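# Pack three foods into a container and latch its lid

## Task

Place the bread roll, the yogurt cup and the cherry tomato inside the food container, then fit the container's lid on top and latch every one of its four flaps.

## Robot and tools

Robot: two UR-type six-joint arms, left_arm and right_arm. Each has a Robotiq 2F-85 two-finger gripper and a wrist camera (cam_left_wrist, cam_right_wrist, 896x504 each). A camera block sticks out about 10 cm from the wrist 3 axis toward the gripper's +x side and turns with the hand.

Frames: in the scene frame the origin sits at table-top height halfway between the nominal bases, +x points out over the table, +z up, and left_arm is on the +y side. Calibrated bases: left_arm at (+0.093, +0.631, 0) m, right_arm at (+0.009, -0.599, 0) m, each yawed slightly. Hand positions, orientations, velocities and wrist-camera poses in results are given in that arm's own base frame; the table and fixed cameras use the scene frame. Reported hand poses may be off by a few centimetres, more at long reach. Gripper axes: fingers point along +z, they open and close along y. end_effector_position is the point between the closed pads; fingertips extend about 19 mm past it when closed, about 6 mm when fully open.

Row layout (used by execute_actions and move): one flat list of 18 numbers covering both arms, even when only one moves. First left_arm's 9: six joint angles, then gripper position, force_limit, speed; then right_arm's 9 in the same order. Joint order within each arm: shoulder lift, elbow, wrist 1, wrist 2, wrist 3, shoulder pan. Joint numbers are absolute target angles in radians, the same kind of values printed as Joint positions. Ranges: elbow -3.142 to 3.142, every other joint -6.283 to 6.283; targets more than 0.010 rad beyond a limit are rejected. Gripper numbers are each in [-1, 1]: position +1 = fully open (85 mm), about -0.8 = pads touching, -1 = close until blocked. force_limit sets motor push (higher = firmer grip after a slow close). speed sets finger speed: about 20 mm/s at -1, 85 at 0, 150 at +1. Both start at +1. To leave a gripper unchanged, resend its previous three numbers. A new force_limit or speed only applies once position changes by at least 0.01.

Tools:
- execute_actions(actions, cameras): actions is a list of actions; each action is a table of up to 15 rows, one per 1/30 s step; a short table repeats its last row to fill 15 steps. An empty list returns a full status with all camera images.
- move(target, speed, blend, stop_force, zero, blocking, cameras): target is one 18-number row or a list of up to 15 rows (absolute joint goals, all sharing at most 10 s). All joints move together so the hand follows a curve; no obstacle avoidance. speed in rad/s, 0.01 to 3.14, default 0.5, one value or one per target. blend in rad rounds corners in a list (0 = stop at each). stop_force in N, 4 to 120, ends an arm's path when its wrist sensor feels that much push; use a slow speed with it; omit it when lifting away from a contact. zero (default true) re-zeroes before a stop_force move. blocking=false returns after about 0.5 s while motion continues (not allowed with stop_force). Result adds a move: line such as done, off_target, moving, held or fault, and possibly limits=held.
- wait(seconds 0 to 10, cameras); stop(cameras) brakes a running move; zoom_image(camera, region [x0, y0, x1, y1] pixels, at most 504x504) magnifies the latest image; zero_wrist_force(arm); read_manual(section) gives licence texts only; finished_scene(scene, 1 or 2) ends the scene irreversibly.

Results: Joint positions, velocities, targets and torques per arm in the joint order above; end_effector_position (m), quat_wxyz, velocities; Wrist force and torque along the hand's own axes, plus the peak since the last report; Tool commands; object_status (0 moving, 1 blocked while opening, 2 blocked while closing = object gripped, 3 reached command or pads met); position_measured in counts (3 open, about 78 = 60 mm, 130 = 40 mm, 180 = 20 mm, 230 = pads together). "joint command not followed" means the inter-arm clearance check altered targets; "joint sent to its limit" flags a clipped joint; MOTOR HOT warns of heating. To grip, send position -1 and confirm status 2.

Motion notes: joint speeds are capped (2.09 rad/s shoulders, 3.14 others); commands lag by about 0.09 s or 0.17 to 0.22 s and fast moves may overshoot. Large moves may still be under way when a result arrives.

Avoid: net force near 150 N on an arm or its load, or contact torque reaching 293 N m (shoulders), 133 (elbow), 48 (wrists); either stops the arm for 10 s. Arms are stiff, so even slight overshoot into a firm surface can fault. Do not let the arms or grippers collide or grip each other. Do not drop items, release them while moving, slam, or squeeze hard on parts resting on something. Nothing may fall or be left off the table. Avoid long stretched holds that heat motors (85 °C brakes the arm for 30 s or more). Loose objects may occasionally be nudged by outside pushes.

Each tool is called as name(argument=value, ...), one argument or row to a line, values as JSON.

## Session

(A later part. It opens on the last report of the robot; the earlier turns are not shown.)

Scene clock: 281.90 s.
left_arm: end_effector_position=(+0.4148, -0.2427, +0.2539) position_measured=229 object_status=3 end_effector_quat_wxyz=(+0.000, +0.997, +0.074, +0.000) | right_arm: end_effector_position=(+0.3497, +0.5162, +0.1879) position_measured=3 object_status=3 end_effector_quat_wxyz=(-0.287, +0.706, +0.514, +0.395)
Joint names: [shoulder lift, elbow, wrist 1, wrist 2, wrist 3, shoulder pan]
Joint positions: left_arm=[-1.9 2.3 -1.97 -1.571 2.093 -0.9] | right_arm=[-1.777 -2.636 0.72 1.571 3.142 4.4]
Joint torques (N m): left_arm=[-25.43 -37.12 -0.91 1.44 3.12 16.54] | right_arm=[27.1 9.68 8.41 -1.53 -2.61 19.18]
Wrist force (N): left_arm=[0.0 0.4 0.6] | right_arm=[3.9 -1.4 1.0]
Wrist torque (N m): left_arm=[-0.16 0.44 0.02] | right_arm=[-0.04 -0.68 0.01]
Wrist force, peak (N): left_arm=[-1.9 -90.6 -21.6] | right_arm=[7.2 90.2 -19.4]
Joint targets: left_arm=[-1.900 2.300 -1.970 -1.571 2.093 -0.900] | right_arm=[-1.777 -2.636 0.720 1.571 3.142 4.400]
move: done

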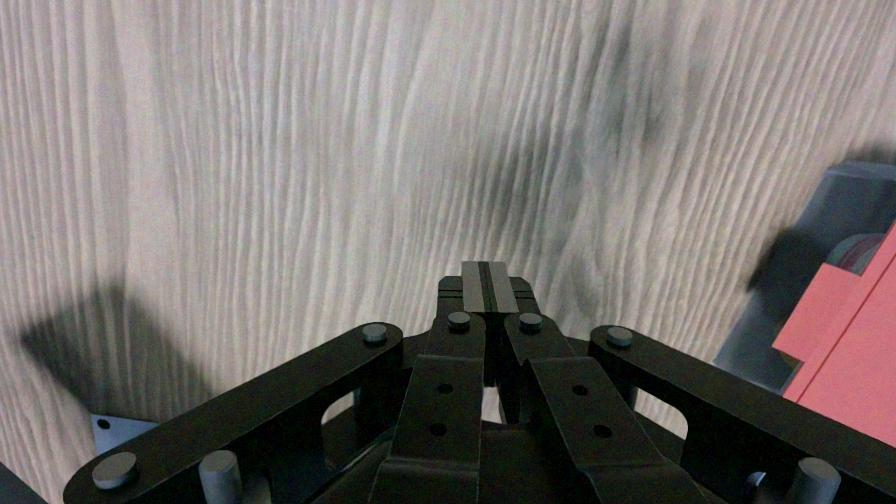

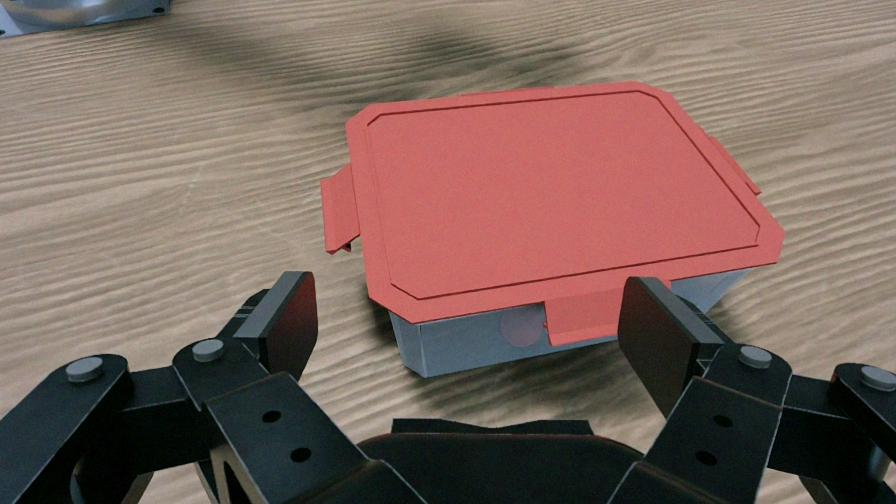

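move(
  target=[
    [-1.3946,2.0988,-2.275,-1.571,2.0249,-1.2857,-0.8,-0.8,0,-1.7767,-2.636,0.72,1.571,3.1416,4.4,1,-0.8,0],
  ],
  speed=0.5,
)

move(
  target=[-1.3694,2.1136,-2.315,-1.571,2.0249,-1.2857,-0.8,-0.8,0,-1.7767,-2.636,0.72,1.571,3.1416,4.4,1,-0.8,0],
  speed=0.01,
  stop_force=16,
)

Scene clock: 284.27 s.
left_arm: end_effector_position=(+0.3536, -0.5870, +0.1300) position_measured=229 object_status=3 end_effector_quat_wxyz=(+0.000, +0.996, -0.084, +0.000) | right_arm: end_effector_position=(+0.3497, +0.5162, +0.1878) position_measured=3 object_status=3 end_effector_quat_wxyz=(-0.287, +0.706, +0.514, +0.395)
Joint names: [shoulder lift, elbow, wrist 1, wrist 2, wrist 3, shoulder pan]
Joint positions: left_arm=[-1.395 2.099 -2.275 -1.571 2.025 -1.286] | right_arm=[-1.777 -2.636 0.72 1.571 3.142 4.4]
Joint torques (N m): left_arm=[-41.05 -46.76 -7.19 1.03 -3.17 -14.23] | right_arm=[27.49 8.28 8.62 -0.92 -2.58 18.92]
Wrist force (N): left_arm=[0.7 0.9 0.4] | right_arm=[4.0 -1.2 2.0]
Wrist torque (N m): left_arm=[-0.06 0.32 0.15] | right_arm=[-0.02 -0.68 0.01]
Wrist force, peak (N): left_arm=[-0.4 4.3 2.3] | right_arm=[4.3 -1.7 2.0]
Joint targets: left_arm=[-1.395 2.099 -2.275 -1.571 2.025 -1.286] | right_arm=[-1.777 -2.636 0.720 1.571 3.142 4.400]
move: done

Scene clock: 289.17 s.
left_arm: end_effector_position=(+0.3535, -0.5872, +0.1115) position_measured=229 object_status=3 end_effector_quat_wxyz=(+0.000, +0.996, -0.084, +0.000) | right_arm: end_effector_position=(+0.3497, +0.5162, +0.1878) position_measured=3 object_status=3 end_effector_quat_wxyz=(-0.287, +0.706, +0.514, +0.395)
Joint names: [shoulder lift, elbow, wrist 1, wrist 2, wrist 3, shoulder pan]
Joint positions: left_arm=[-1.371 2.112 -2.312 -1.571 2.025 -1.286] | right_arm=[-1.777 -2.636 0.72 1.571 3.142 4.4]
Joint torques (N m): left_arm=[-50.89 -37.13 1.06 0.34 -3.42 -16.84] | right_arm=[26.23 8.26 8.15 0.36 -2.21 18.13]
Wrist force (N): left_arm=[0.6 -0.6 -16.1] | right_arm=[4.0 -1.1 1.5]
Wrist torque (N m): left_arm=[-0.10 0.27 0.15] | right_arm=[0.01 -0.69 0.02]
Wrist force, peak (N): left_arm=[-2.8 -5.9 -24.9] | right_arm=[4.3 -1.6 1.6]
Joint targets: left_arm=[-1.371 2.112 -2.312 -1.571 2.025 -1.286] | right_arm=[-1.777 -2.636 0.720 1.571 3.142 4.400]
move: contact (left_arm)

move(
  target=[-1.3788,2.1218,-2.314,-1.571,2.0139,-1.2967,-0.8,-0.8,0,-1.7767,-2.636,0.72,1.571,3.1416,4.4,1,-0.8,0],
  speed=0.01,
  cameras=["cam_right_wrist"],
)

zoom_image(
  camera="cam_right_wrist",
  region=[690, 200, 790, 300],
)

zoom_image(
  camera="cam_right_wrist",
  region=[350, 260, 450, 340],
)

Scene clock: 290.63 s.
left_arm: end_effector_position=(+0.3457, -0.5861, +0.1116) position_measured=229 object_status=3 end_effector_quat_wxyz=(+0.000, +0.996, -0.084, +0.000) | right_arm: end_effector_position=(+0.3497, +0.5162, +0.1878) position_measured=3 object_status=3 end_effector_quat_wxyz=(-0.287, +0.706, +0.514, +0.395)
Joint names: [shoulder lift, elbow, wrist 1, wrist 2, wrist 3, shoulder pan]
Joint positions: left_arm=[-1.379 2.122 -2.314 -1.571 2.014 -1.297] | right_arm=[-1.777 -2.636 0.72 1.571 3.142 4.4]
Joint torques (N m): left_arm=[-49.35 -18.32 -3.99 0.11 -2.73 -18.09] | right_arm=[28.47 9.53 8.5 -0.11 -2.73 19.91]
Wrist force (N): left_arm=[7.0 0.4 -18.8] | right_arm=[3.5 -1.6 1.1]
Wrist torque (N m): left_arm=[-0.10 0.46 0.14] | right_arm=[-0.09 -0.61 0.00]
Wrist force, peak (N): left_arm=[7.0 0.4 -18.8] | right_arm=[4.2 -1.4 1.9]
Joint targets: left_arm=[-1.379 2.122 -2.314 -1.571 2.014 -1.297] | right_arm=[-1.777 -2.636 0.720 1.571 3.142 4.400]
move: done
Images, in order (width x height): cam_right_wrist 896x504.

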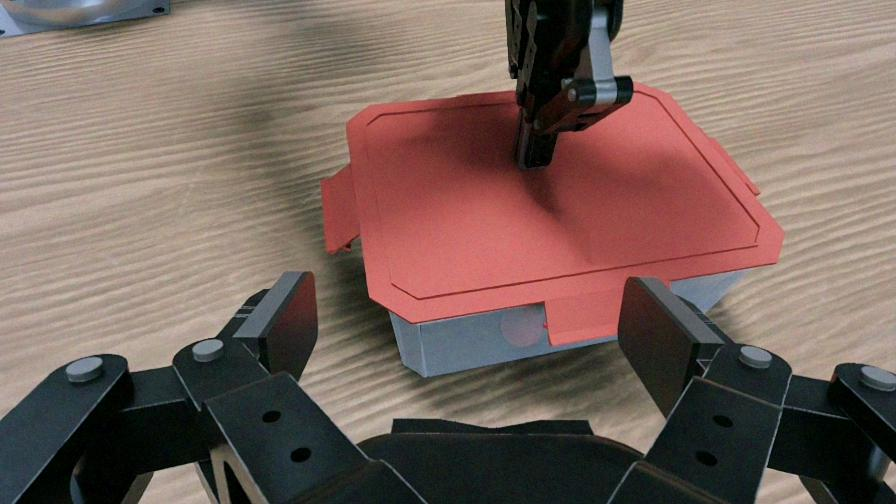

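Scaled by 5.040 from the camera's 896x504 image, which has a finer 1280x720 frame.

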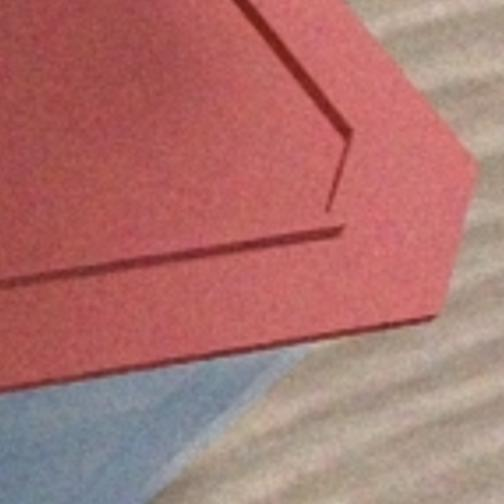

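Scaled by 5.040 from the camera's 896x504 image, which has a finer 1280x720 frame.

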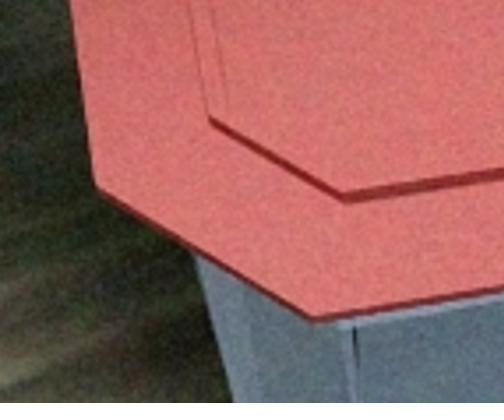

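move(
  target=[
    [-1.3946,2.0988,-2.275,-1.571,2.0249,-1.2857,-0.8,-0.8,0,-1.7767,-2.636,0.72,1.571,3.1416,4.4,1,-0.8,0],
    [-1.9,2.3,-1.97,-1.571,2.0928,-0.9,-0.8,-0.8,0,-1.5,-2.3,0.2,1.571,3.8,4.3,1,-0.8,0],
    [-1.5799,2.1521,-2.143,-1.571,2.0902,-1.2204,-0.8,-0.8,0,-1.6986,-2.0048,-1.009,1.571,4.3846,4.2636,-0.8,-0.8,0],
    [-1.5052,2.228,-2.2936,-1.571,2.0972,-1.2134,-0.8,-0.8,0,-1.7709,-2.0685,-0.873,1.571,4.3834,4.2624,-0.8,-0.8,0],
  ],
  speed=0.6,
  cameras=["all"],
)

move(
  target=[
    [-1.4379,2.2633,-2.3962,-1.571,2.0972,-1.2134,-0.8,-0.8,0,-1.8291,-2.1002,-0.7831,1.571,4.3834,4.2624,-0.8,-0.8,0],
    [-1.4048,2.2757,-2.4417,-1.571,2.0972,-1.2134,-0.8,-0.8,0,-1.8567,-2.1118,-0.7439,1.571,4.3834,4.2624,-0.8,-0.8,0],
  ],
  speed=[0.08,0.02],
  stop_force=55,
  cameras=["all"],
)

Scene clock: 299.00 s.
left_arm: end_effector_position=(+0.3690, -0.4906, +0.1302) position_measured=229 object_status=3 end_effector_quat_wxyz=(+0.000, +0.996, -0.084, +0.000) | right_arm: end_effector_position=(+0.4524, +0.5362, +0.1301) position_measured=229 object_status=3 end_effector_quat_wxyz=(+0.000, +0.998, -0.060, +0.000)
Joint names: [shoulder lift, elbow, wrist 1, wrist 2, wrist 3, shoulder pan]
Joint positions: left_arm=[-1.505 2.228 -2.293 -1.571 2.097 -1.213] | right_arm=[-1.771 -2.068 -0.873 1.571 4.383 4.262]
Joint torques (N m): left_arm=[-28.12 -29.56 -7.52 -2.42 2.91 18.37] | right_arm=[44.14 29.71 8.46 -0.27 -2.21 -14.04]
Wrist force (N): left_arm=[0.3 0.4 0.3] | right_arm=[3.5 -0.7 1.3]
Wrist torque (N m): left_arm=[-0.17 0.38 0.01] | right_arm=[-0.03 -0.40 -0.32]
Wrist force, peak (N): left_arm=[7.7 0.2 -19.8] | right_arm=[6.9 -2.2 0.8]
Joint targets: left_arm=[-1.505 2.228 -2.294 -1.571 2.097 -1.213] | right_arm=[-1.771 -2.068 -0.873 1.571 4.383 4.262]
move: done

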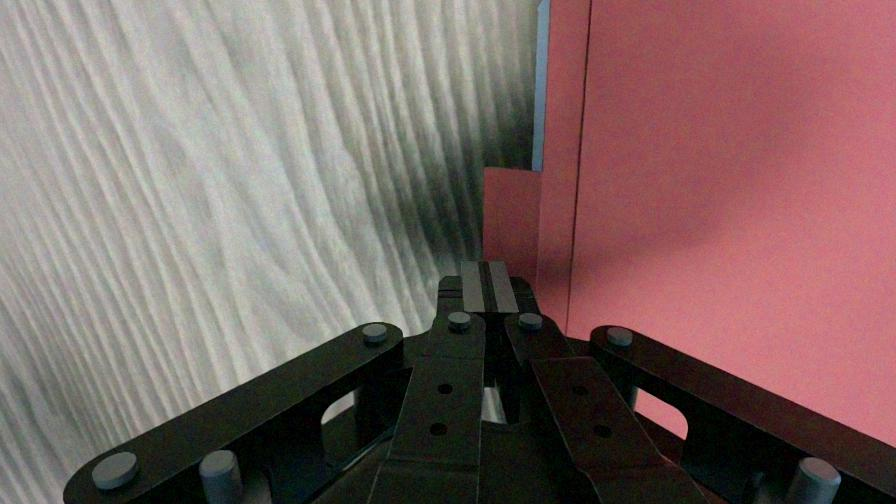

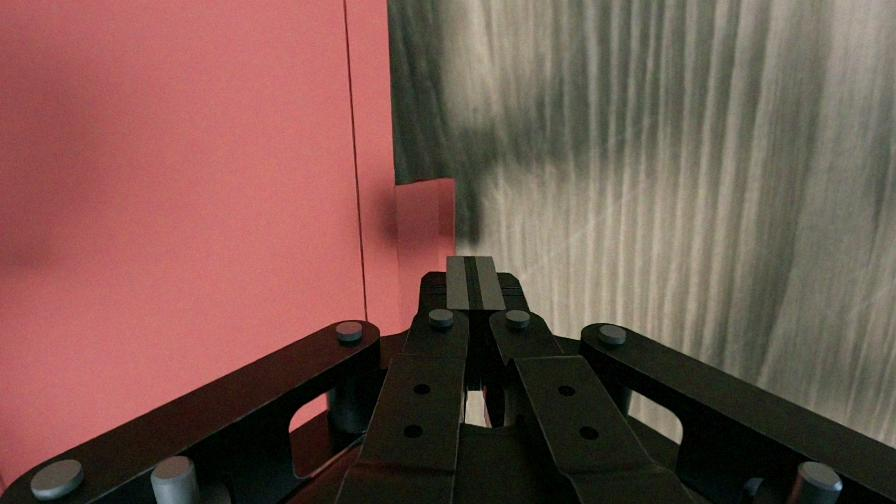

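Scene clock: 303.33 s.
left_arm: end_effector_position=(+0.3693, -0.4911, +0.0698) position_measured=229 object_status=3 end_effector_quat_wxyz=(+0.000, +0.996, -0.084, +0.000) | right_arm: end_effector_position=(+0.4525, +0.5364, +0.0693) position_measured=229 object_status=3 end_effector_quat_wxyz=(+0.000, +0.998, -0.060, +0.000)
Joint names: [shoulder lift, elbow, wrist 1, wrist 2, wrist 3, shoulder pan]
Joint positions: left_arm=[-1.415 2.272 -2.428 -1.571 2.097 -1.213] | right_arm=[-1.85 -2.109 -0.754 1.571 4.383 4.262]
Joint torques (N m): left_arm=[-29.88 -52.73 -8.81 -3.09 2.41 -28.68] | right_arm=[39.18 56.99 8.76 3.95 -1.94 24.16]
Wrist force (N): left_arm=[-8.9 -60.0 -53.0] | right_arm=[-0.4 54.1 -53.5]
Wrist torque (N m): left_arm=[-1.39 0.47 0.15] | right_arm=[1.26 -0.44 -0.48]
Wrist force, peak (N): left_arm=[-15.1 -64.9 -67.9] | right_arm=[-5.1 60.6 -65.3]
Joint targets: left_arm=[-1.415 2.272 -2.429 -1.571 2.097 -1.213] | right_arm=[-1.850 -2.109 -0.754 1.571 4.383 4.262]
move: contact (left_arm, right_arm); path passed 1 of 2 targets; left_arm: the wrist 1 is farthest, 0.013 rad from its target

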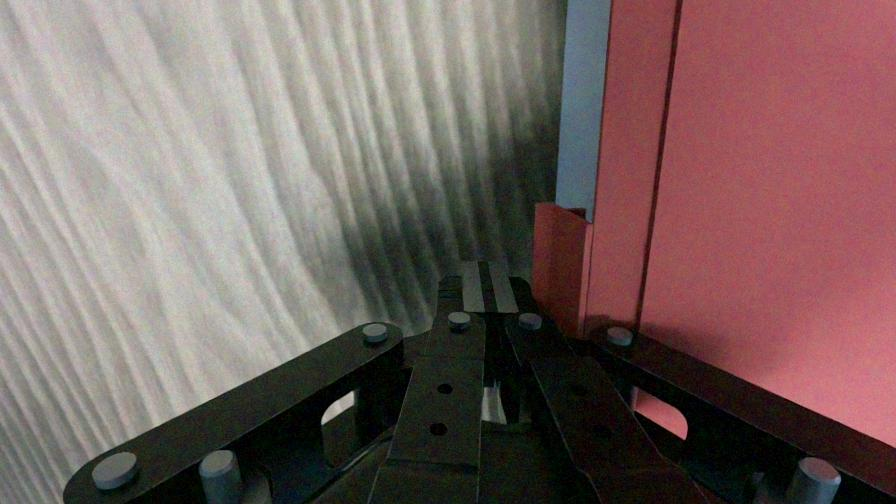

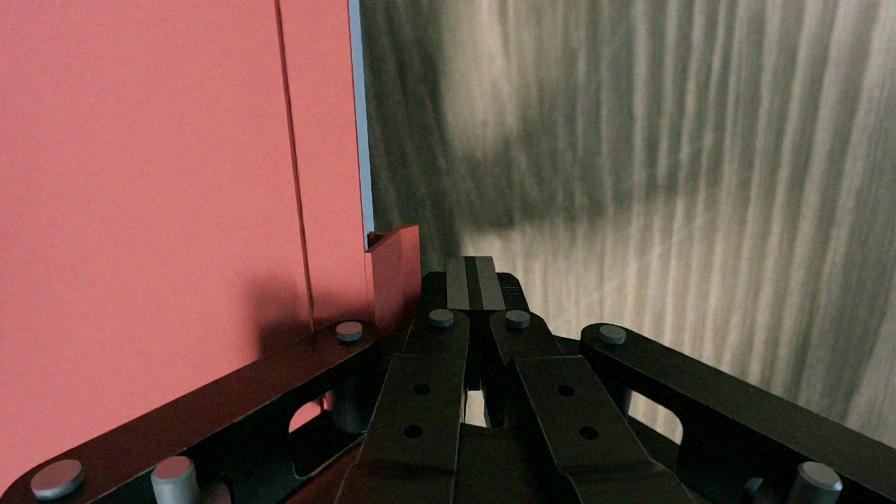

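move(
  target=[-1.4054,2.2604,-2.4264,-1.571,2.0893,-1.2207,-0.8,-0.8,0,-1.8602,-2.0944,-0.7584,1.571,4.3872,4.2662,-0.8,-0.8,0],
  speed=0.01,
  stop_force=35,
  cameras=["all"],
)

zoom_image(
  camera="cam_right_wrist",
  region=[340, 180, 460, 260],
)

zoom_image(
  camera="cam_left_wrist",
  region=[510, 150, 630, 240],
)

Scene clock: 305.40 s.
left_arm: end_effector_position=(+0.3685, -0.4878, +0.0786) position_measured=229 object_status=3 end_effector_quat_wxyz=(-0.004, +0.996, -0.084, -0.001) | right_arm: end_effector_position=(+0.4526, +0.5372, +0.0692) position_measured=229 object_status=3 end_effector_quat_wxyz=(+0.000, +0.998, -0.060, +0.000)
Joint names: [shoulder lift, elbow, wrist 1, wrist 2, wrist 3, shoulder pan]
Joint positions: left_arm=[-1.432 2.268 -2.399 -1.57 2.097 -1.213] | right_arm=[-1.851 -2.107 -0.755 1.571 4.384 4.263]
Joint torques (N m): left_arm=[-42.97 -40.19 -5.72 0.11 -0.05 1.28] | right_arm=[65.68 34.68 5.06 3.9 -1.84 -4.68]
Wrist force (N): left_arm=[0.3 -21.6 0.8] | right_arm=[6.8 21.9 -12.4]
Wrist torque (N m): left_arm=[-0.10 0.33 0.04] | right_arm=[0.36 -0.40 -0.38]
Wrist force, peak (N): left_arm=[-14.4 -99.1 -73.5] | right_arm=[-7.3 98.0 -78.1]
Joint targets: left_arm=[-1.432 2.267 -2.399 -1.570 2.097 -1.213] | right_arm=[-1.851 -2.107 -0.755 1.571 4.384 4.263]
Tool commands: left_gripper/position=-0.796078 left_gripper/force_limit=-0.796078 left_gripper/speed=+0.003922 right_gripper/position=-0.8 right_gripper/force_limit=-0.8 right_gripper/speed=+0.0
FORCE FAULT: contact force on the left arm reached its limit, and that arm stopped. The contact can be on any part of that arm, not only on its tool. That arm's remaining commands of this call were not run. That arm is still stopped at the end of this call. That arm stays stopped for about 9 more seconds. Until then a move that you send moves the other arm only, and its call returns only when the move has ended. Once the stop has ended, the next robot result says so. If the stop ends while you think or write, that arm runs what you send next. While its stop runs, that arm takes no new command, but its gripper still runs the gripper command that each later call begins with. Until it ends, the stop uses up actions while you think or wait. An arm that is not stopped still takes commands.
move: fault (left_arm; stop_force had ended the path), contact (right_arm); left_arm: the wrist 1 is farthest, 0.027 rad from its target; right_arm: the elbow is farthest, 0.013 rad from its target

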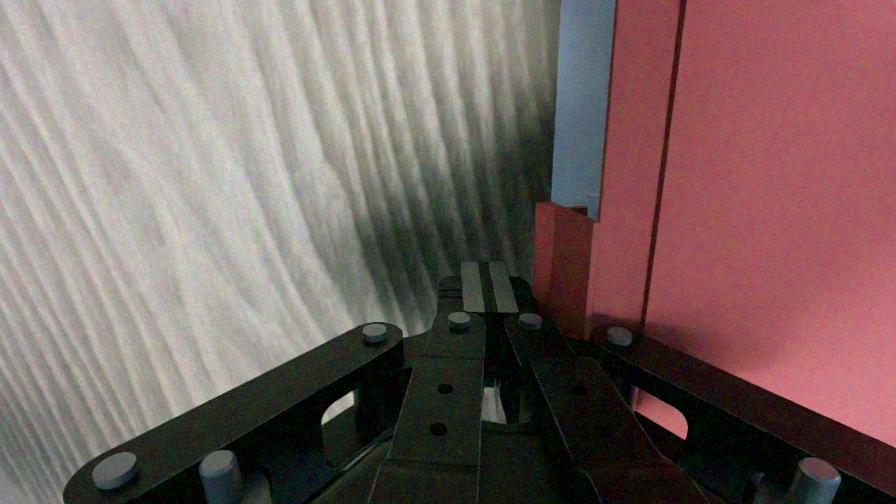

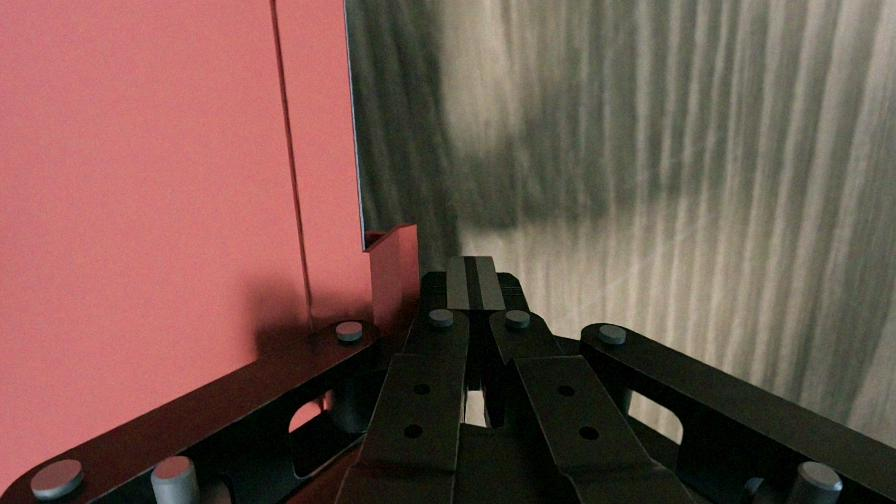

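Scaled by 4.200 from the camera's 896x504 image, which has a finer 1280x720 frame.

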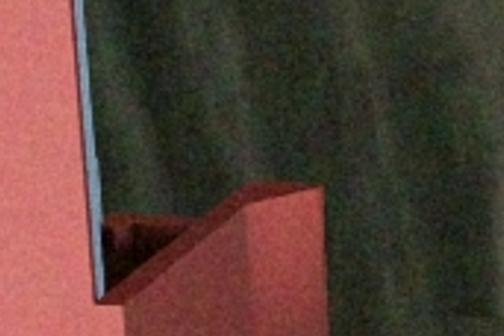

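Scaled by 4.200 from the camera's 896x504 image, which has a finer 1280x720 frame.

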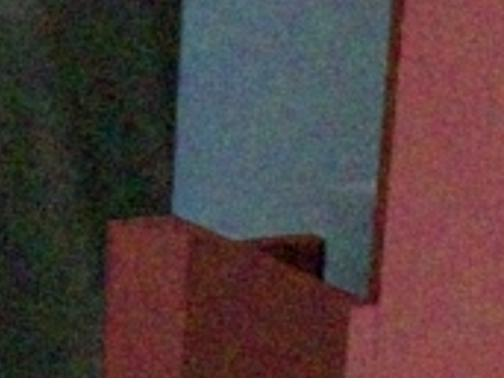

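wait(
  seconds=9.5,
)

move(
  target=[
    [-1.4379,2.2633,-2.3962,-1.571,2.0972,-1.2134,-0.8,-0.8,0,-1.8361,-2.1157,-0.7606,1.571,4.3806,4.2596,-0.8,-0.8,0],
    [-1.5799,2.1521,-2.143,-1.571,2.0902,-1.2204,-0.8,-0.8,0,-1.6986,-2.0048,-1.009,1.571,4.3846,4.2636,-0.8,-0.8,0],
    [-1.9,2.3,-1.97,-1.571,2.0928,-0.9,-0.8,-0.8,0,-1.5,-2.3,0.2,1.571,3.8,4.3,-0.8,-0.8,0],
    [-1.9,2.3,-1.97,-1.571,2.0928,-0.9,-0.8,-0.8,0,-2.0,-2.6,1.11,1.571,1.57,4.275,-0.8,-0.8,0],
    [-1.9,2.3,-1.97,-1.571,2.0928,-0.9,-0.8,-0.8,0,-2.2128,-2.6303,1.3515,1.571,0,4.275,-0.8,-0.8,0],
  ],
  speed=[0.05,0.4,0.8,1,0.8],
  cameras=["all"],
)

Scene clock: 315.93 s.
left_arm: end_effector_position=(+0.3685, -0.4878, +0.0786) position_measured=229 object_status=3 end_effector_quat_wxyz=(-0.004, +0.996, -0.084, -0.001) | right_arm: end_effector_position=(+0.4526, +0.5372, +0.0692) position_measured=229 object_status=3 end_effector_quat_wxyz=(+0.000, +0.998, -0.060, +0.000)
Joint names: [shoulder lift, elbow, wrist 1, wrist 2, wrist 3, shoulder pan]
Joint positions: left_arm=[-1.432 2.268 -2.399 -1.57 2.097 -1.213] | right_arm=[-1.851 -2.107 -0.755 1.571 4.384 4.263]
Joint torques (N m): left_arm=[-41.5 -40.5 -5.82 -0.05 -0.07 1.01] | right_arm=[68.12 39.59 7.05 1.97 -1.71 -2.97]
Wrist force (N): left_arm=[0.2 -21.4 0.7] | right_arm=[6.7 21.5 -12.3]
Wrist torque (N m): left_arm=[-0.08 0.35 0.04] | right_arm=[0.32 -0.45 -0.40]
Wrist force, peak (N): left_arm=[0.5 -22.0 0.8] | right_arm=[7.2 22.0 -12.4]
Joint targets: left_arm=[-1.432 2.268 -2.399 -1.570 2.097 -1.213] | right_arm=[-1.851 -2.107 -0.755 1.571 4.384 4.263]
Tool commands: left_gripper/position=-0.796078 left_gripper/force_limit=-0.796078 left_gripper/speed=+0.003922 right_gripper/position=-0.8 right_gripper/force_limit=-0.8 right_gripper/speed=+0.0
FORCE FAULT, CONTINUED: the left arm's stop, for the force fault that an earlier result reported, is over. The rest of the stop counts as 17 of the actions that you can send in this scene. During its stop the left arm's controller moved it back a little. That arm's target is now where it stood when the stop ended, not its last command. That arm accepts commands again.
wait: 9.50 s; at rest from the start

Scene clock: 325.37 s.
left_arm: end_effector_position=(+0.4148, -0.2427, +0.2539) position_measured=229 object_status=3 end_effector_quat_wxyz=(+0.000, +0.997, +0.074, +0.000) | right_arm: end_effector_position=(+0.4119, +0.4700, +0.1200) position_measured=229 object_status=3 end_effector_quat_wxyz=(+0.484, -0.440, +0.691, +0.308)
Joint names: [shoulder lift, elbow, wrist 1, wrist 2, wrist 3, shoulder pan]
Joint positions: left_arm=[-1.9 2.3 -1.97 -1.571 2.093 -0.9] | right_arm=[-2.213 -2.63 1.351 1.571 0 4.275]
Joint torques (N m): left_arm=[-26.08 -38.56 -0.89 1.49 3.07 15.56] | right_arm=[42 -12.53 7.85 -0.18 -2.55 -12.31]
Wrist force (N): left_arm=[0.4 0.5 0.6] | right_arm=[3.8 -0.2 0.5]
Wrist torque (N m): left_arm=[-0.13 0.37 0.02] | right_arm=[-0.04 -0.17 -0.53]
Wrist force, peak (N): left_arm=[0.1 -20.8 1.1] | right_arm=[6.9 21.2 -12.2]
Joint targets: left_arm=[-1.900 2.300 -1.970 -1.571 2.093 -0.900] | right_arm=[-2.213 -2.630 1.352 1.571 0.000 4.275]
move: done

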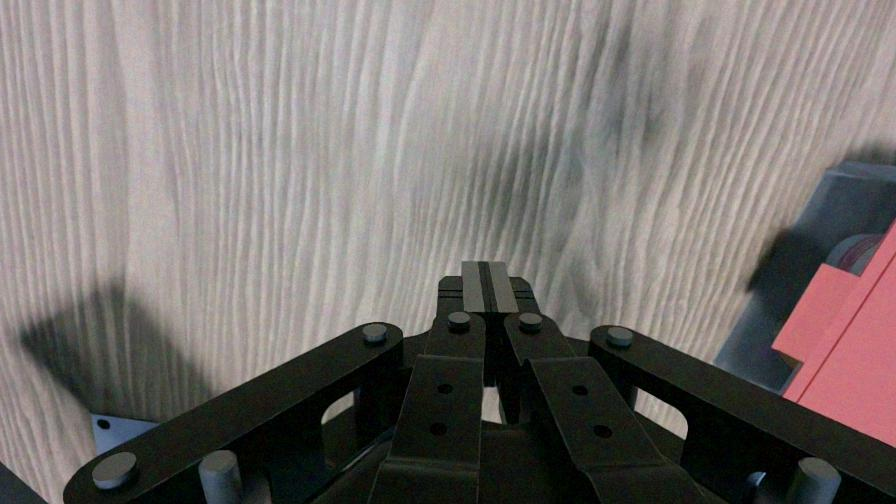

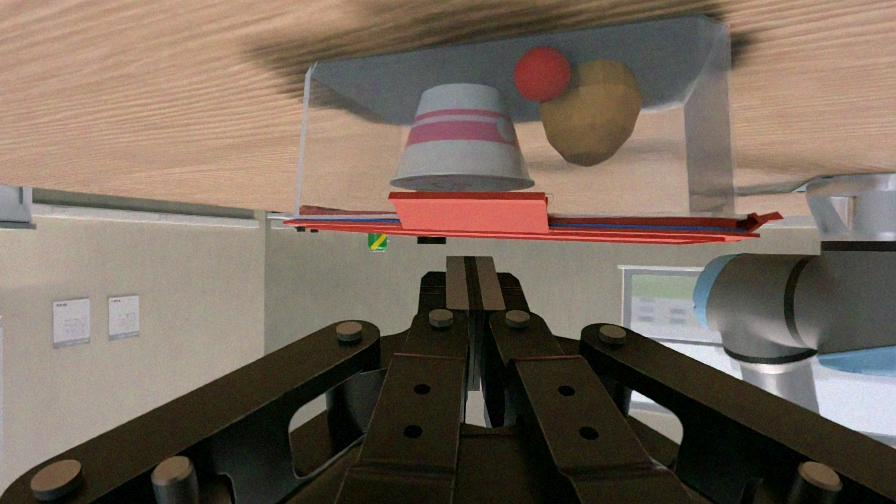

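Superb side view.

zoom_image(
  camera="cam_right_wrist",
  region=[280, 150, 560, 260],
)

zoom_image(
  camera="cam_right_wrist",
  region=[530, 180, 800, 260],
)

zoom_image(
  camera="cam_right_wrist",
  region=[280, 190, 400, 250],
)

zoom_image(
  camera="cam_right_wrist",
  region=[690, 190, 810, 250],
)

Scaled by 1.800 from the camera's 896x504 image, which has a finer 1280x720 frame.

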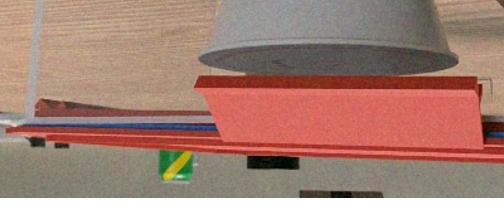

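Scaled by 1.867 from the camera's 896x504 image, which has a finer 1280x720 frame.

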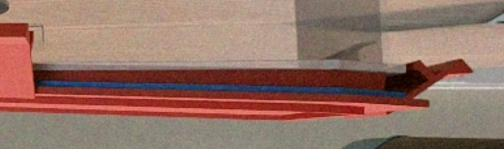

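Scaled by 4.200 from the camera's 896x504 image, which has a finer 1280x720 frame.

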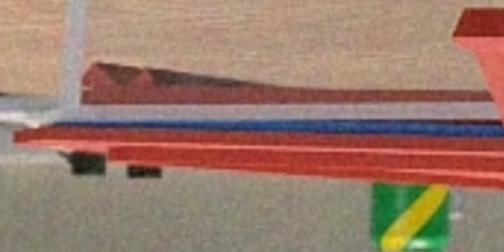

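Scaled by 4.200 from the camera's 896x504 image, which has a finer 1280x720 frame.

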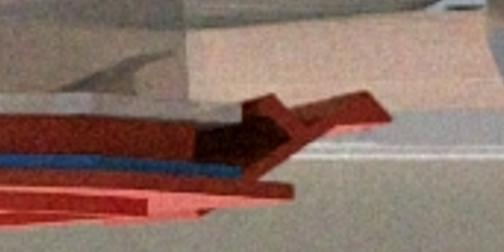

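move(
  target=[-1.4693,2.1879,-2.2894,-1.571,1.8994,-1.4112,-0.8,-0.8,0,-2.2128,-2.6303,1.3515,1.571,0,4.275,-0.8,-0.8,0],
  speed=0.5,
)

move(
  target=[-1.4337,2.2081,-2.3452,-1.571,1.8994,-1.4112,-0.8,-0.8,0,-2.2128,-2.6303,1.3515,1.571,0,4.275,-0.8,-0.8,0],
  speed=0.02,
  stop_force=25,
  cameras=["all"],
)

zoom_image(
  camera="cam_right_wrist",
  region=[530, 180, 800, 260],
)

Scene clock: 327.77 s.
left_arm: end_effector_position=(+0.2693, -0.5766, +0.1301) position_measured=229 object_status=3 end_effector_quat_wxyz=(+0.000, +0.996, -0.084, +0.000) | right_arm: end_effector_position=(+0.4119, +0.4700, +0.1200) position_measured=229 object_status=3 end_effector_quat_wxyz=(+0.484, -0.440, +0.691, +0.308)
Joint names: [shoulder lift, elbow, wrist 1, wrist 2, wrist 3, shoulder pan]
Joint positions: left_arm=[-1.469 2.188 -2.289 -1.571 1.899 -1.411] | right_arm=[-2.213 -2.63 1.352 1.571 0 4.275]
Joint torques (N m): left_arm=[-29.17 -46.26 -6.24 2.71 -3.24 -10.94] | right_arm=[38.16 -13.11 8.06 -0.55 -2.86 -9.49]
Wrist force (N): left_arm=[0.1 0.7 0.5] | right_arm=[3.5 -0.1 0.2]
Wrist torque (N m): left_arm=[-0.11 0.42 0.15] | right_arm=[-0.01 -0.12 -0.54]
Wrist force, peak (N): left_arm=[-1.3 4.1 1.9] | right_arm=[4.2 -0.3 1.0]
Joint targets: left_arm=[-1.469 2.188 -2.289 -1.571 1.899 -1.411] | right_arm=[-2.213 -2.630 1.352 1.571 0.000 4.275]
move: done

Scene clock: 331.27 s.
left_arm: end_effector_position=(+0.2692, -0.5768, +0.1082) position_measured=229 object_status=3 end_effector_quat_wxyz=(+0.000, +0.996, -0.084, +0.000) | right_arm: end_effector_position=(+0.4119, +0.4700, +0.1200) position_measured=229 object_status=3 end_effector_quat_wxyz=(+0.484, -0.440, +0.691, +0.308)
Joint names: [shoulder lift, elbow, wrist 1, wrist 2, wrist 3, shoulder pan]
Joint positions: left_arm=[-1.439 2.205 -2.336 -1.571 1.899 -1.411] | right_arm=[-2.213 -2.63 1.352 1.571 0 4.275]
Joint torques (N m): left_arm=[-40.47 -29.76 2.62 1.25 -2.85 -14.11] | right_arm=[40.22 -11.98 7.68 -0.39 -2.3 -8.65]
Wrist force (N): left_arm=[2.8 5.6 -15.9] | right_arm=[3.6 -0.1 1.2]
Wrist torque (N m): left_arm=[-0.25 0.45 0.15] | right_arm=[-0.02 -0.12 -0.54]
Wrist force, peak (N): left_arm=[-4.6 -12.6 -47.9] | right_arm=[4.1 0.3 0.9]
Joint targets: left_arm=[-1.439 2.205 -2.336 -1.571 1.899 -1.411] | right_arm=[-2.213 -2.630 1.352 1.571 0.000 4.275]
move: contact (left_arm)

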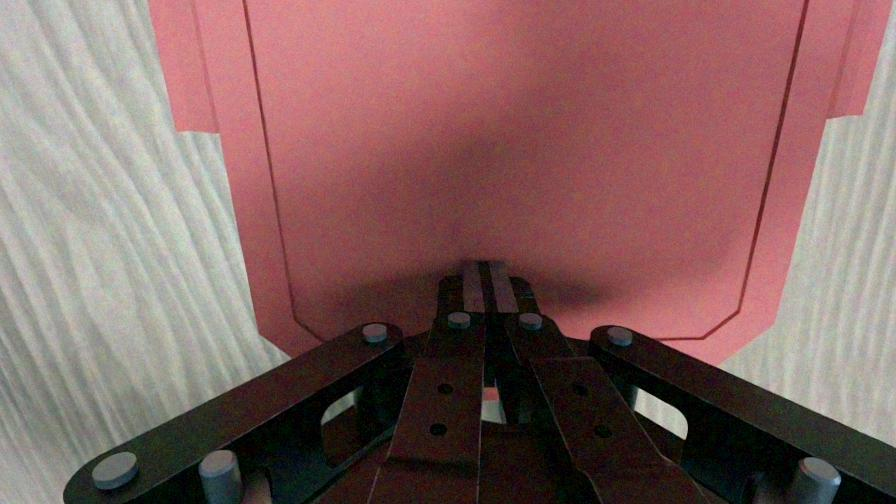

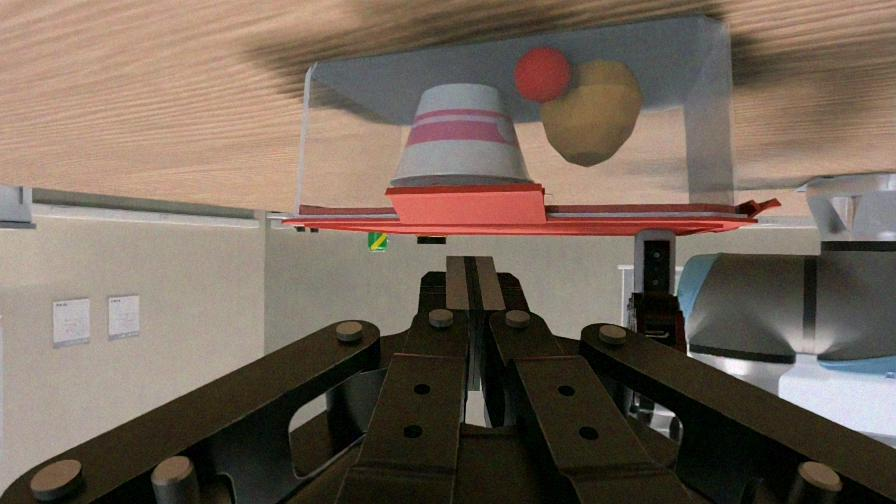

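Scaled by 1.867 from the camera's 896x504 image, which has a finer 1280x720 frame.

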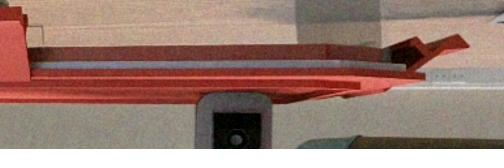

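move(
  target=[
    [-1.4693,2.1879,-2.2894,-1.571,1.8994,-1.4112,-0.8,-0.8,0,-2.2128,-2.6303,1.3515,1.571,0,4.275,-0.8,-0.8,0],
    [-1.9,2.3,-1.97,-1.571,2.0928,-0.9,-0.8,-0.8,0,-2.0,-2.6,1.11,1.571,1.57,4.275,-0.8,-0.8,0],
    [-1.9,2.3,-1.97,-1.571,2.0928,-0.9,-0.8,-0.8,0,-1.5,-2.3,0.2,1.571,3.8,4.3,-0.8,-0.8,0],
    [-1.5799,2.1521,-2.143,-1.571,2.0902,-1.2204,-0.8,-0.8,0,-1.6986,-2.0048,-1.009,1.571,4.3846,4.2636,-0.8,-0.8,0],
    [-1.5052,2.228,-2.2936,-1.571,2.0972,-1.2134,-0.8,-0.8,0,-1.7709,-2.0685,-0.873,1.571,4.3834,4.2624,-0.8,-0.8,0],
  ],
  speed=[0.6,1,1,0.8,0.3],
)

move(
  target=[
    [-1.4379,2.2633,-2.3962,-1.571,2.0972,-1.2134,-0.8,-0.8,0,-1.8291,-2.1002,-0.7831,1.571,4.3834,4.2624,-0.8,-0.8,0],
    [-1.4214,2.2695,-2.4189,-1.571,2.0972,-1.2134,-0.8,-0.8,0,-1.8429,-2.106,-0.7635,1.571,4.3834,4.2624,-0.8,-0.8,0],
    [-1.4118,2.2579,-2.4169,-1.571,2.0895,-1.2211,-0.8,-0.8,0,-1.8531,-2.0914,-0.7679,1.571,4.3876,4.2666,-0.8,-0.8,0],
  ],
  speed=[0.08,0.03,0.015],
  stop_force=50,
  cameras=["all"],
)

Scene clock: 340.67 s.
left_arm: end_effector_position=(+0.3690, -0.4906, +0.1302) position_measured=229 object_status=3 end_effector_quat_wxyz=(+0.000, +0.996, -0.084, +0.000) | right_arm: end_effector_position=(+0.4524, +0.5362, +0.1301) position_measured=229 object_status=3 end_effector_quat_wxyz=(+0.000, +0.998, -0.060, +0.000)
Joint names: [shoulder lift, elbow, wrist 1, wrist 2, wrist 3, shoulder pan]
Joint positions: left_arm=[-1.505 2.228 -2.293 -1.571 2.097 -1.213] | right_arm=[-1.771 -2.068 -0.873 1.571 4.383 4.262]
Joint torques (N m): left_arm=[-28.82 -29.84 -7.02 -2.59 3.03 17.42] | right_arm=[44.75 32.11 7.57 0.32 -2.27 -14.38]
Wrist force (N): left_arm=[0.3 0.3 0.4] | right_arm=[3.9 0.5 1.4]
Wrist torque (N m): left_arm=[-0.18 0.38 0.00] | right_arm=[0.17 -0.46 -0.31]
Wrist force, peak (N): left_arm=[2.9 5.0 -16.1] | right_arm=[5.2 0.5 1.4]
Joint targets: left_arm=[-1.505 2.228 -2.294 -1.571 2.097 -1.213] | right_arm=[-1.771 -2.068 -0.873 1.571 4.383 4.262]
move: done

Scene clock: 344.73 s.
left_arm: end_effector_position=(+0.3680, -0.4975, +0.0737) position_measured=229 object_status=3 end_effector_quat_wxyz=(+0.000, +0.996, -0.084, +0.000) | right_arm: end_effector_position=(+0.4532, +0.5429, +0.0739) position_measured=229 object_status=3 end_effector_quat_wxyz=(+0.000, +0.998, -0.061, +0.000)
Joint names: [shoulder lift, elbow, wrist 1, wrist 2, wrist 3, shoulder pan]
Joint positions: left_arm=[-1.414 2.261 -2.417 -1.571 2.091 -1.219] | right_arm=[-1.851 -2.095 -0.767 1.571 4.387 4.266]
Joint torques (N m): left_arm=[-50.22 -48.72 -16.94 -9.97 3.02 -8.01] | right_arm=[65.87 54.22 19.89 5.2 -1.92 5.54]
Wrist force (N): left_arm=[0.4 -48.7 -12.4] | right_arm=[2.9 52.0 -14.2]
Wrist torque (N m): left_arm=[0.14 0.38 0.07] | right_arm=[0.04 -0.37 -0.52]
Wrist force, peak (N): left_arm=[0.0 -57.8 -16.6] | right_arm=[2.8 59.0 -18.6]
Joint targets: left_arm=[-1.414 2.261 -2.417 -1.571 2.091 -1.219] | right_arm=[-1.851 -2.095 -0.767 1.571 4.387 4.266]
move: contact (left_arm, right_arm); path passed 2 of 3 targets

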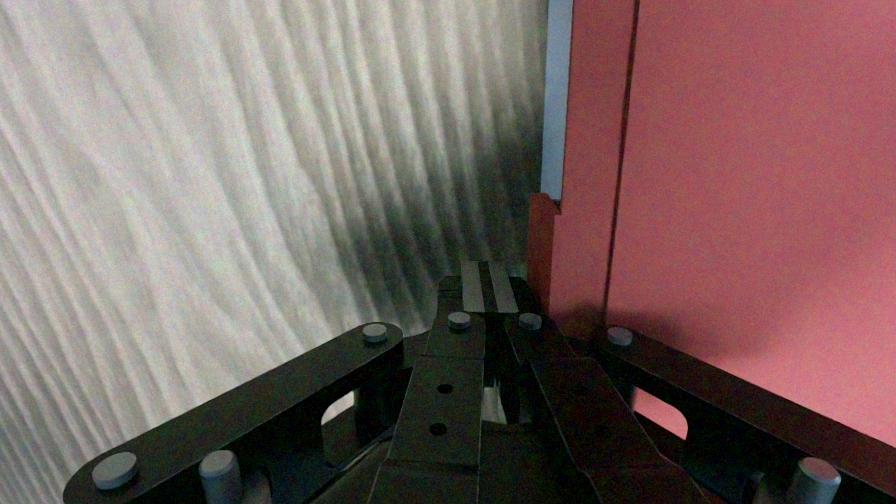

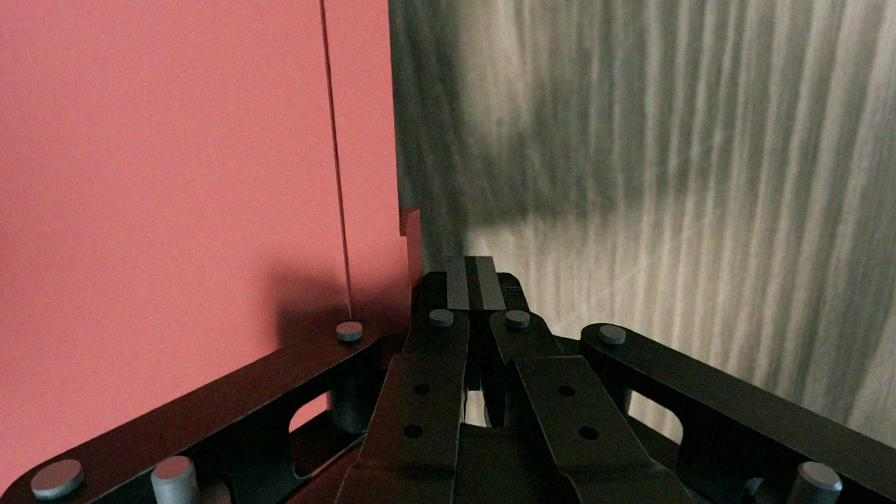

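Much more closed. Back out and look.

move(
  target=[
    [-1.4279,2.2773,-2.4203,-1.571,2.1023,-1.2083,-0.8,-0.8,0,-1.8361,-2.1157,-0.7606,1.571,4.3806,4.2596,-0.8,-0.8,0],
    [-1.5799,2.1521,-2.143,-1.571,2.0902,-1.2204,-0.8,-0.8,0,-1.6986,-2.0048,-1.009,1.571,4.3846,4.2636,-0.8,-0.8,0],
  ],
  speed=[0.05,0.4],
  cameras=["all"],
)

Scene clock: 346.83 s.
left_arm: end_effector_position=(+0.3677, -0.4989, +0.1999) position_measured=229 object_status=3 end_effector_quat_wxyz=(+0.000, +0.996, -0.084, +0.000) | right_arm: end_effector_position=(+0.4526, +0.5386, +0.1999) position_measured=229 object_status=3 end_effector_quat_wxyz=(+0.000, +0.998, -0.060, +0.000)
Joint names: [shoulder lift, elbow, wrist 1, wrist 2, wrist 3, shoulder pan]
Joint positions: left_arm=[-1.58 2.152 -2.143 -1.571 2.09 -1.22] | right_arm=[-1.699 -2.005 -1.009 1.571 4.385 4.264]
Joint torques (N m): left_arm=[-50.55 -49.31 -0.72 2.61 -3.34 -16.2] | right_arm=[69.18 56.3 1.52 -1.31 1.8 20.19]
Wrist force (N): left_arm=[0.6 0.5 0.2] | right_arm=[4.0 -1.4 1.4]
Wrist torque (N m): left_arm=[-0.16 0.37 0.15] | right_arm=[-0.15 -0.48 -0.44]
Wrist force, peak (N): left_arm=[0.6 -49.0 -12.5] | right_arm=[3.2 51.4 -14.1]
Joint targets: left_arm=[-1.580 2.152 -2.143 -1.571 2.090 -1.220] | right_arm=[-1.699 -2.005 -1.009 1.571 4.385 4.264]
move: done

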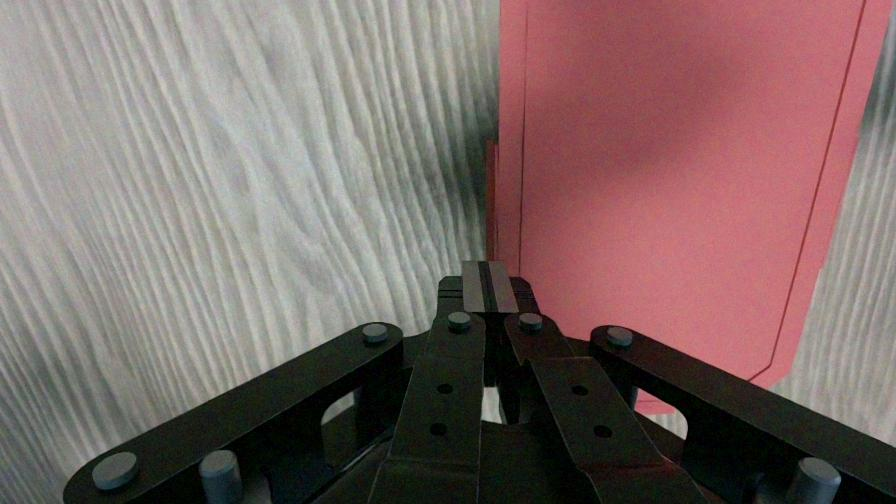

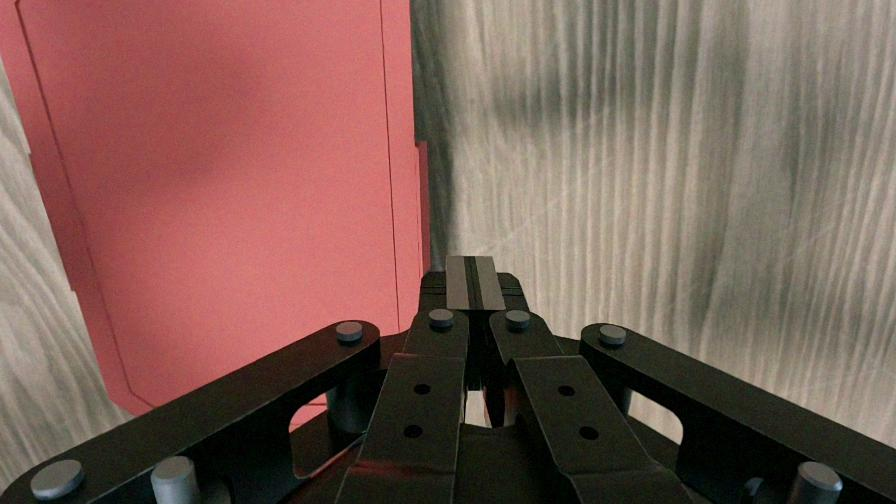

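move(
  target=[-1.3183,1.8499,-2.1024,-1.571,0.6114,-1.1282,-0.8,-0.8,0,-1.7465,-1.9477,-1.0182,1.571,6.193,4.5034,-0.8,-0.8,0],
  speed=0.8,
  cameras=["all"],
)

Scene clock: 350.20 s.
left_arm: end_effector_position=(+0.4340, -0.5712, +0.2051) position_measured=229 object_status=3 end_effector_quat_wxyz=(+0.000, +0.930, +0.366, +0.000) | right_arm: end_effector_position=(+0.3801, +0.6129, +0.2002) position_measured=229 object_status=3 end_effector_quat_wxyz=(+0.000, +0.874, -0.485, +0.000)
Joint names: [shoulder lift, elbow, wrist 1, wrist 2, wrist 3, shoulder pan]
Joint positions: left_arm=[-1.426 1.974 -2.119 -1.571 1.225 -1.166] | right_arm=[-1.726 -1.972 -1.014 1.571 5.415 4.401]
Joint torques (N m): left_arm=[-59.29 -33.26 -7.45 1.12 2.75 -15.31] | right_arm=[70.63 35.03 7.37 -0.99 -3.02 -15.25]
Wrist force (N): left_arm=[0.2 0.4 0.8] | right_arm=[3.5 -0.5 1.5]
Wrist torque (N m): left_arm=[-0.15 0.41 0.03] | right_arm=[0.03 -0.38 -0.26]
Wrist force, peak (N): left_arm=[0.3 4.1 0.9] | right_arm=[4.6 -0.5 1.0]
Joint targets: left_arm=[-1.426 1.974 -2.119 -1.571 1.225 -1.166] | right_arm=[-1.726 -1.972 -1.014 1.571 5.415 4.401]
move: held (left_arm, right_arm; a check stopped the path); limits=held; left_arm: the wrist 3 is farthest, 0.614 rad from its target; right_arm: the wrist 3 is farthest, 0.778 rad from its target
joint command not followed: on one or more control steps a check withheld the commanded joint targets of the left arm, and it was not sent them on those steps.
cause: the commanded joint targets, or the way to them, would bring a part of the robot too close to another arm (a part of this arm just beyond the elbow and a part of the right arm just beyond the wrist 2, at the place that arm was heading or pushing toward when its own hold began).
joint command not followed: on one or more control steps a check withheld the commanded joint targets of the right arm, and it was not sent them on those steps.
cause: the commanded joint targets, or the way to them, would bring a part of the robot too close to another arm (a part of this arm just beyond the wrist 2 and a part of the left arm just beyond the elbow, along the way the arms are being sent, or toward where that arm still pushes).

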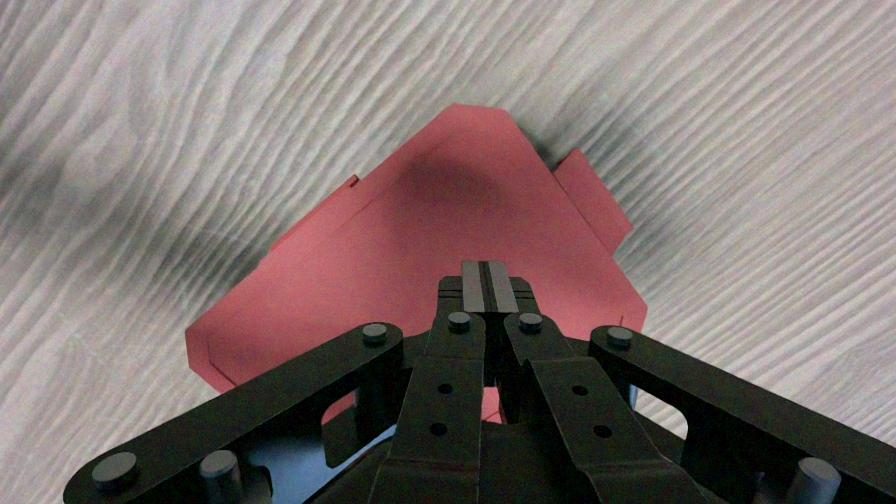

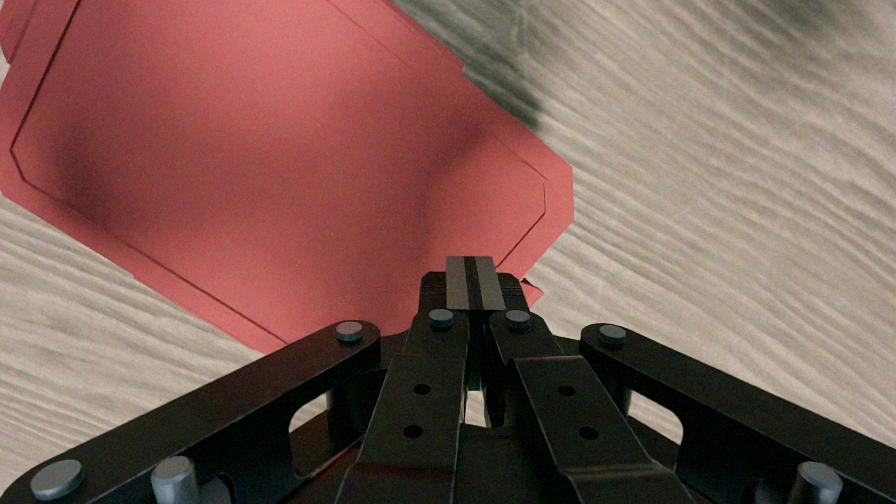

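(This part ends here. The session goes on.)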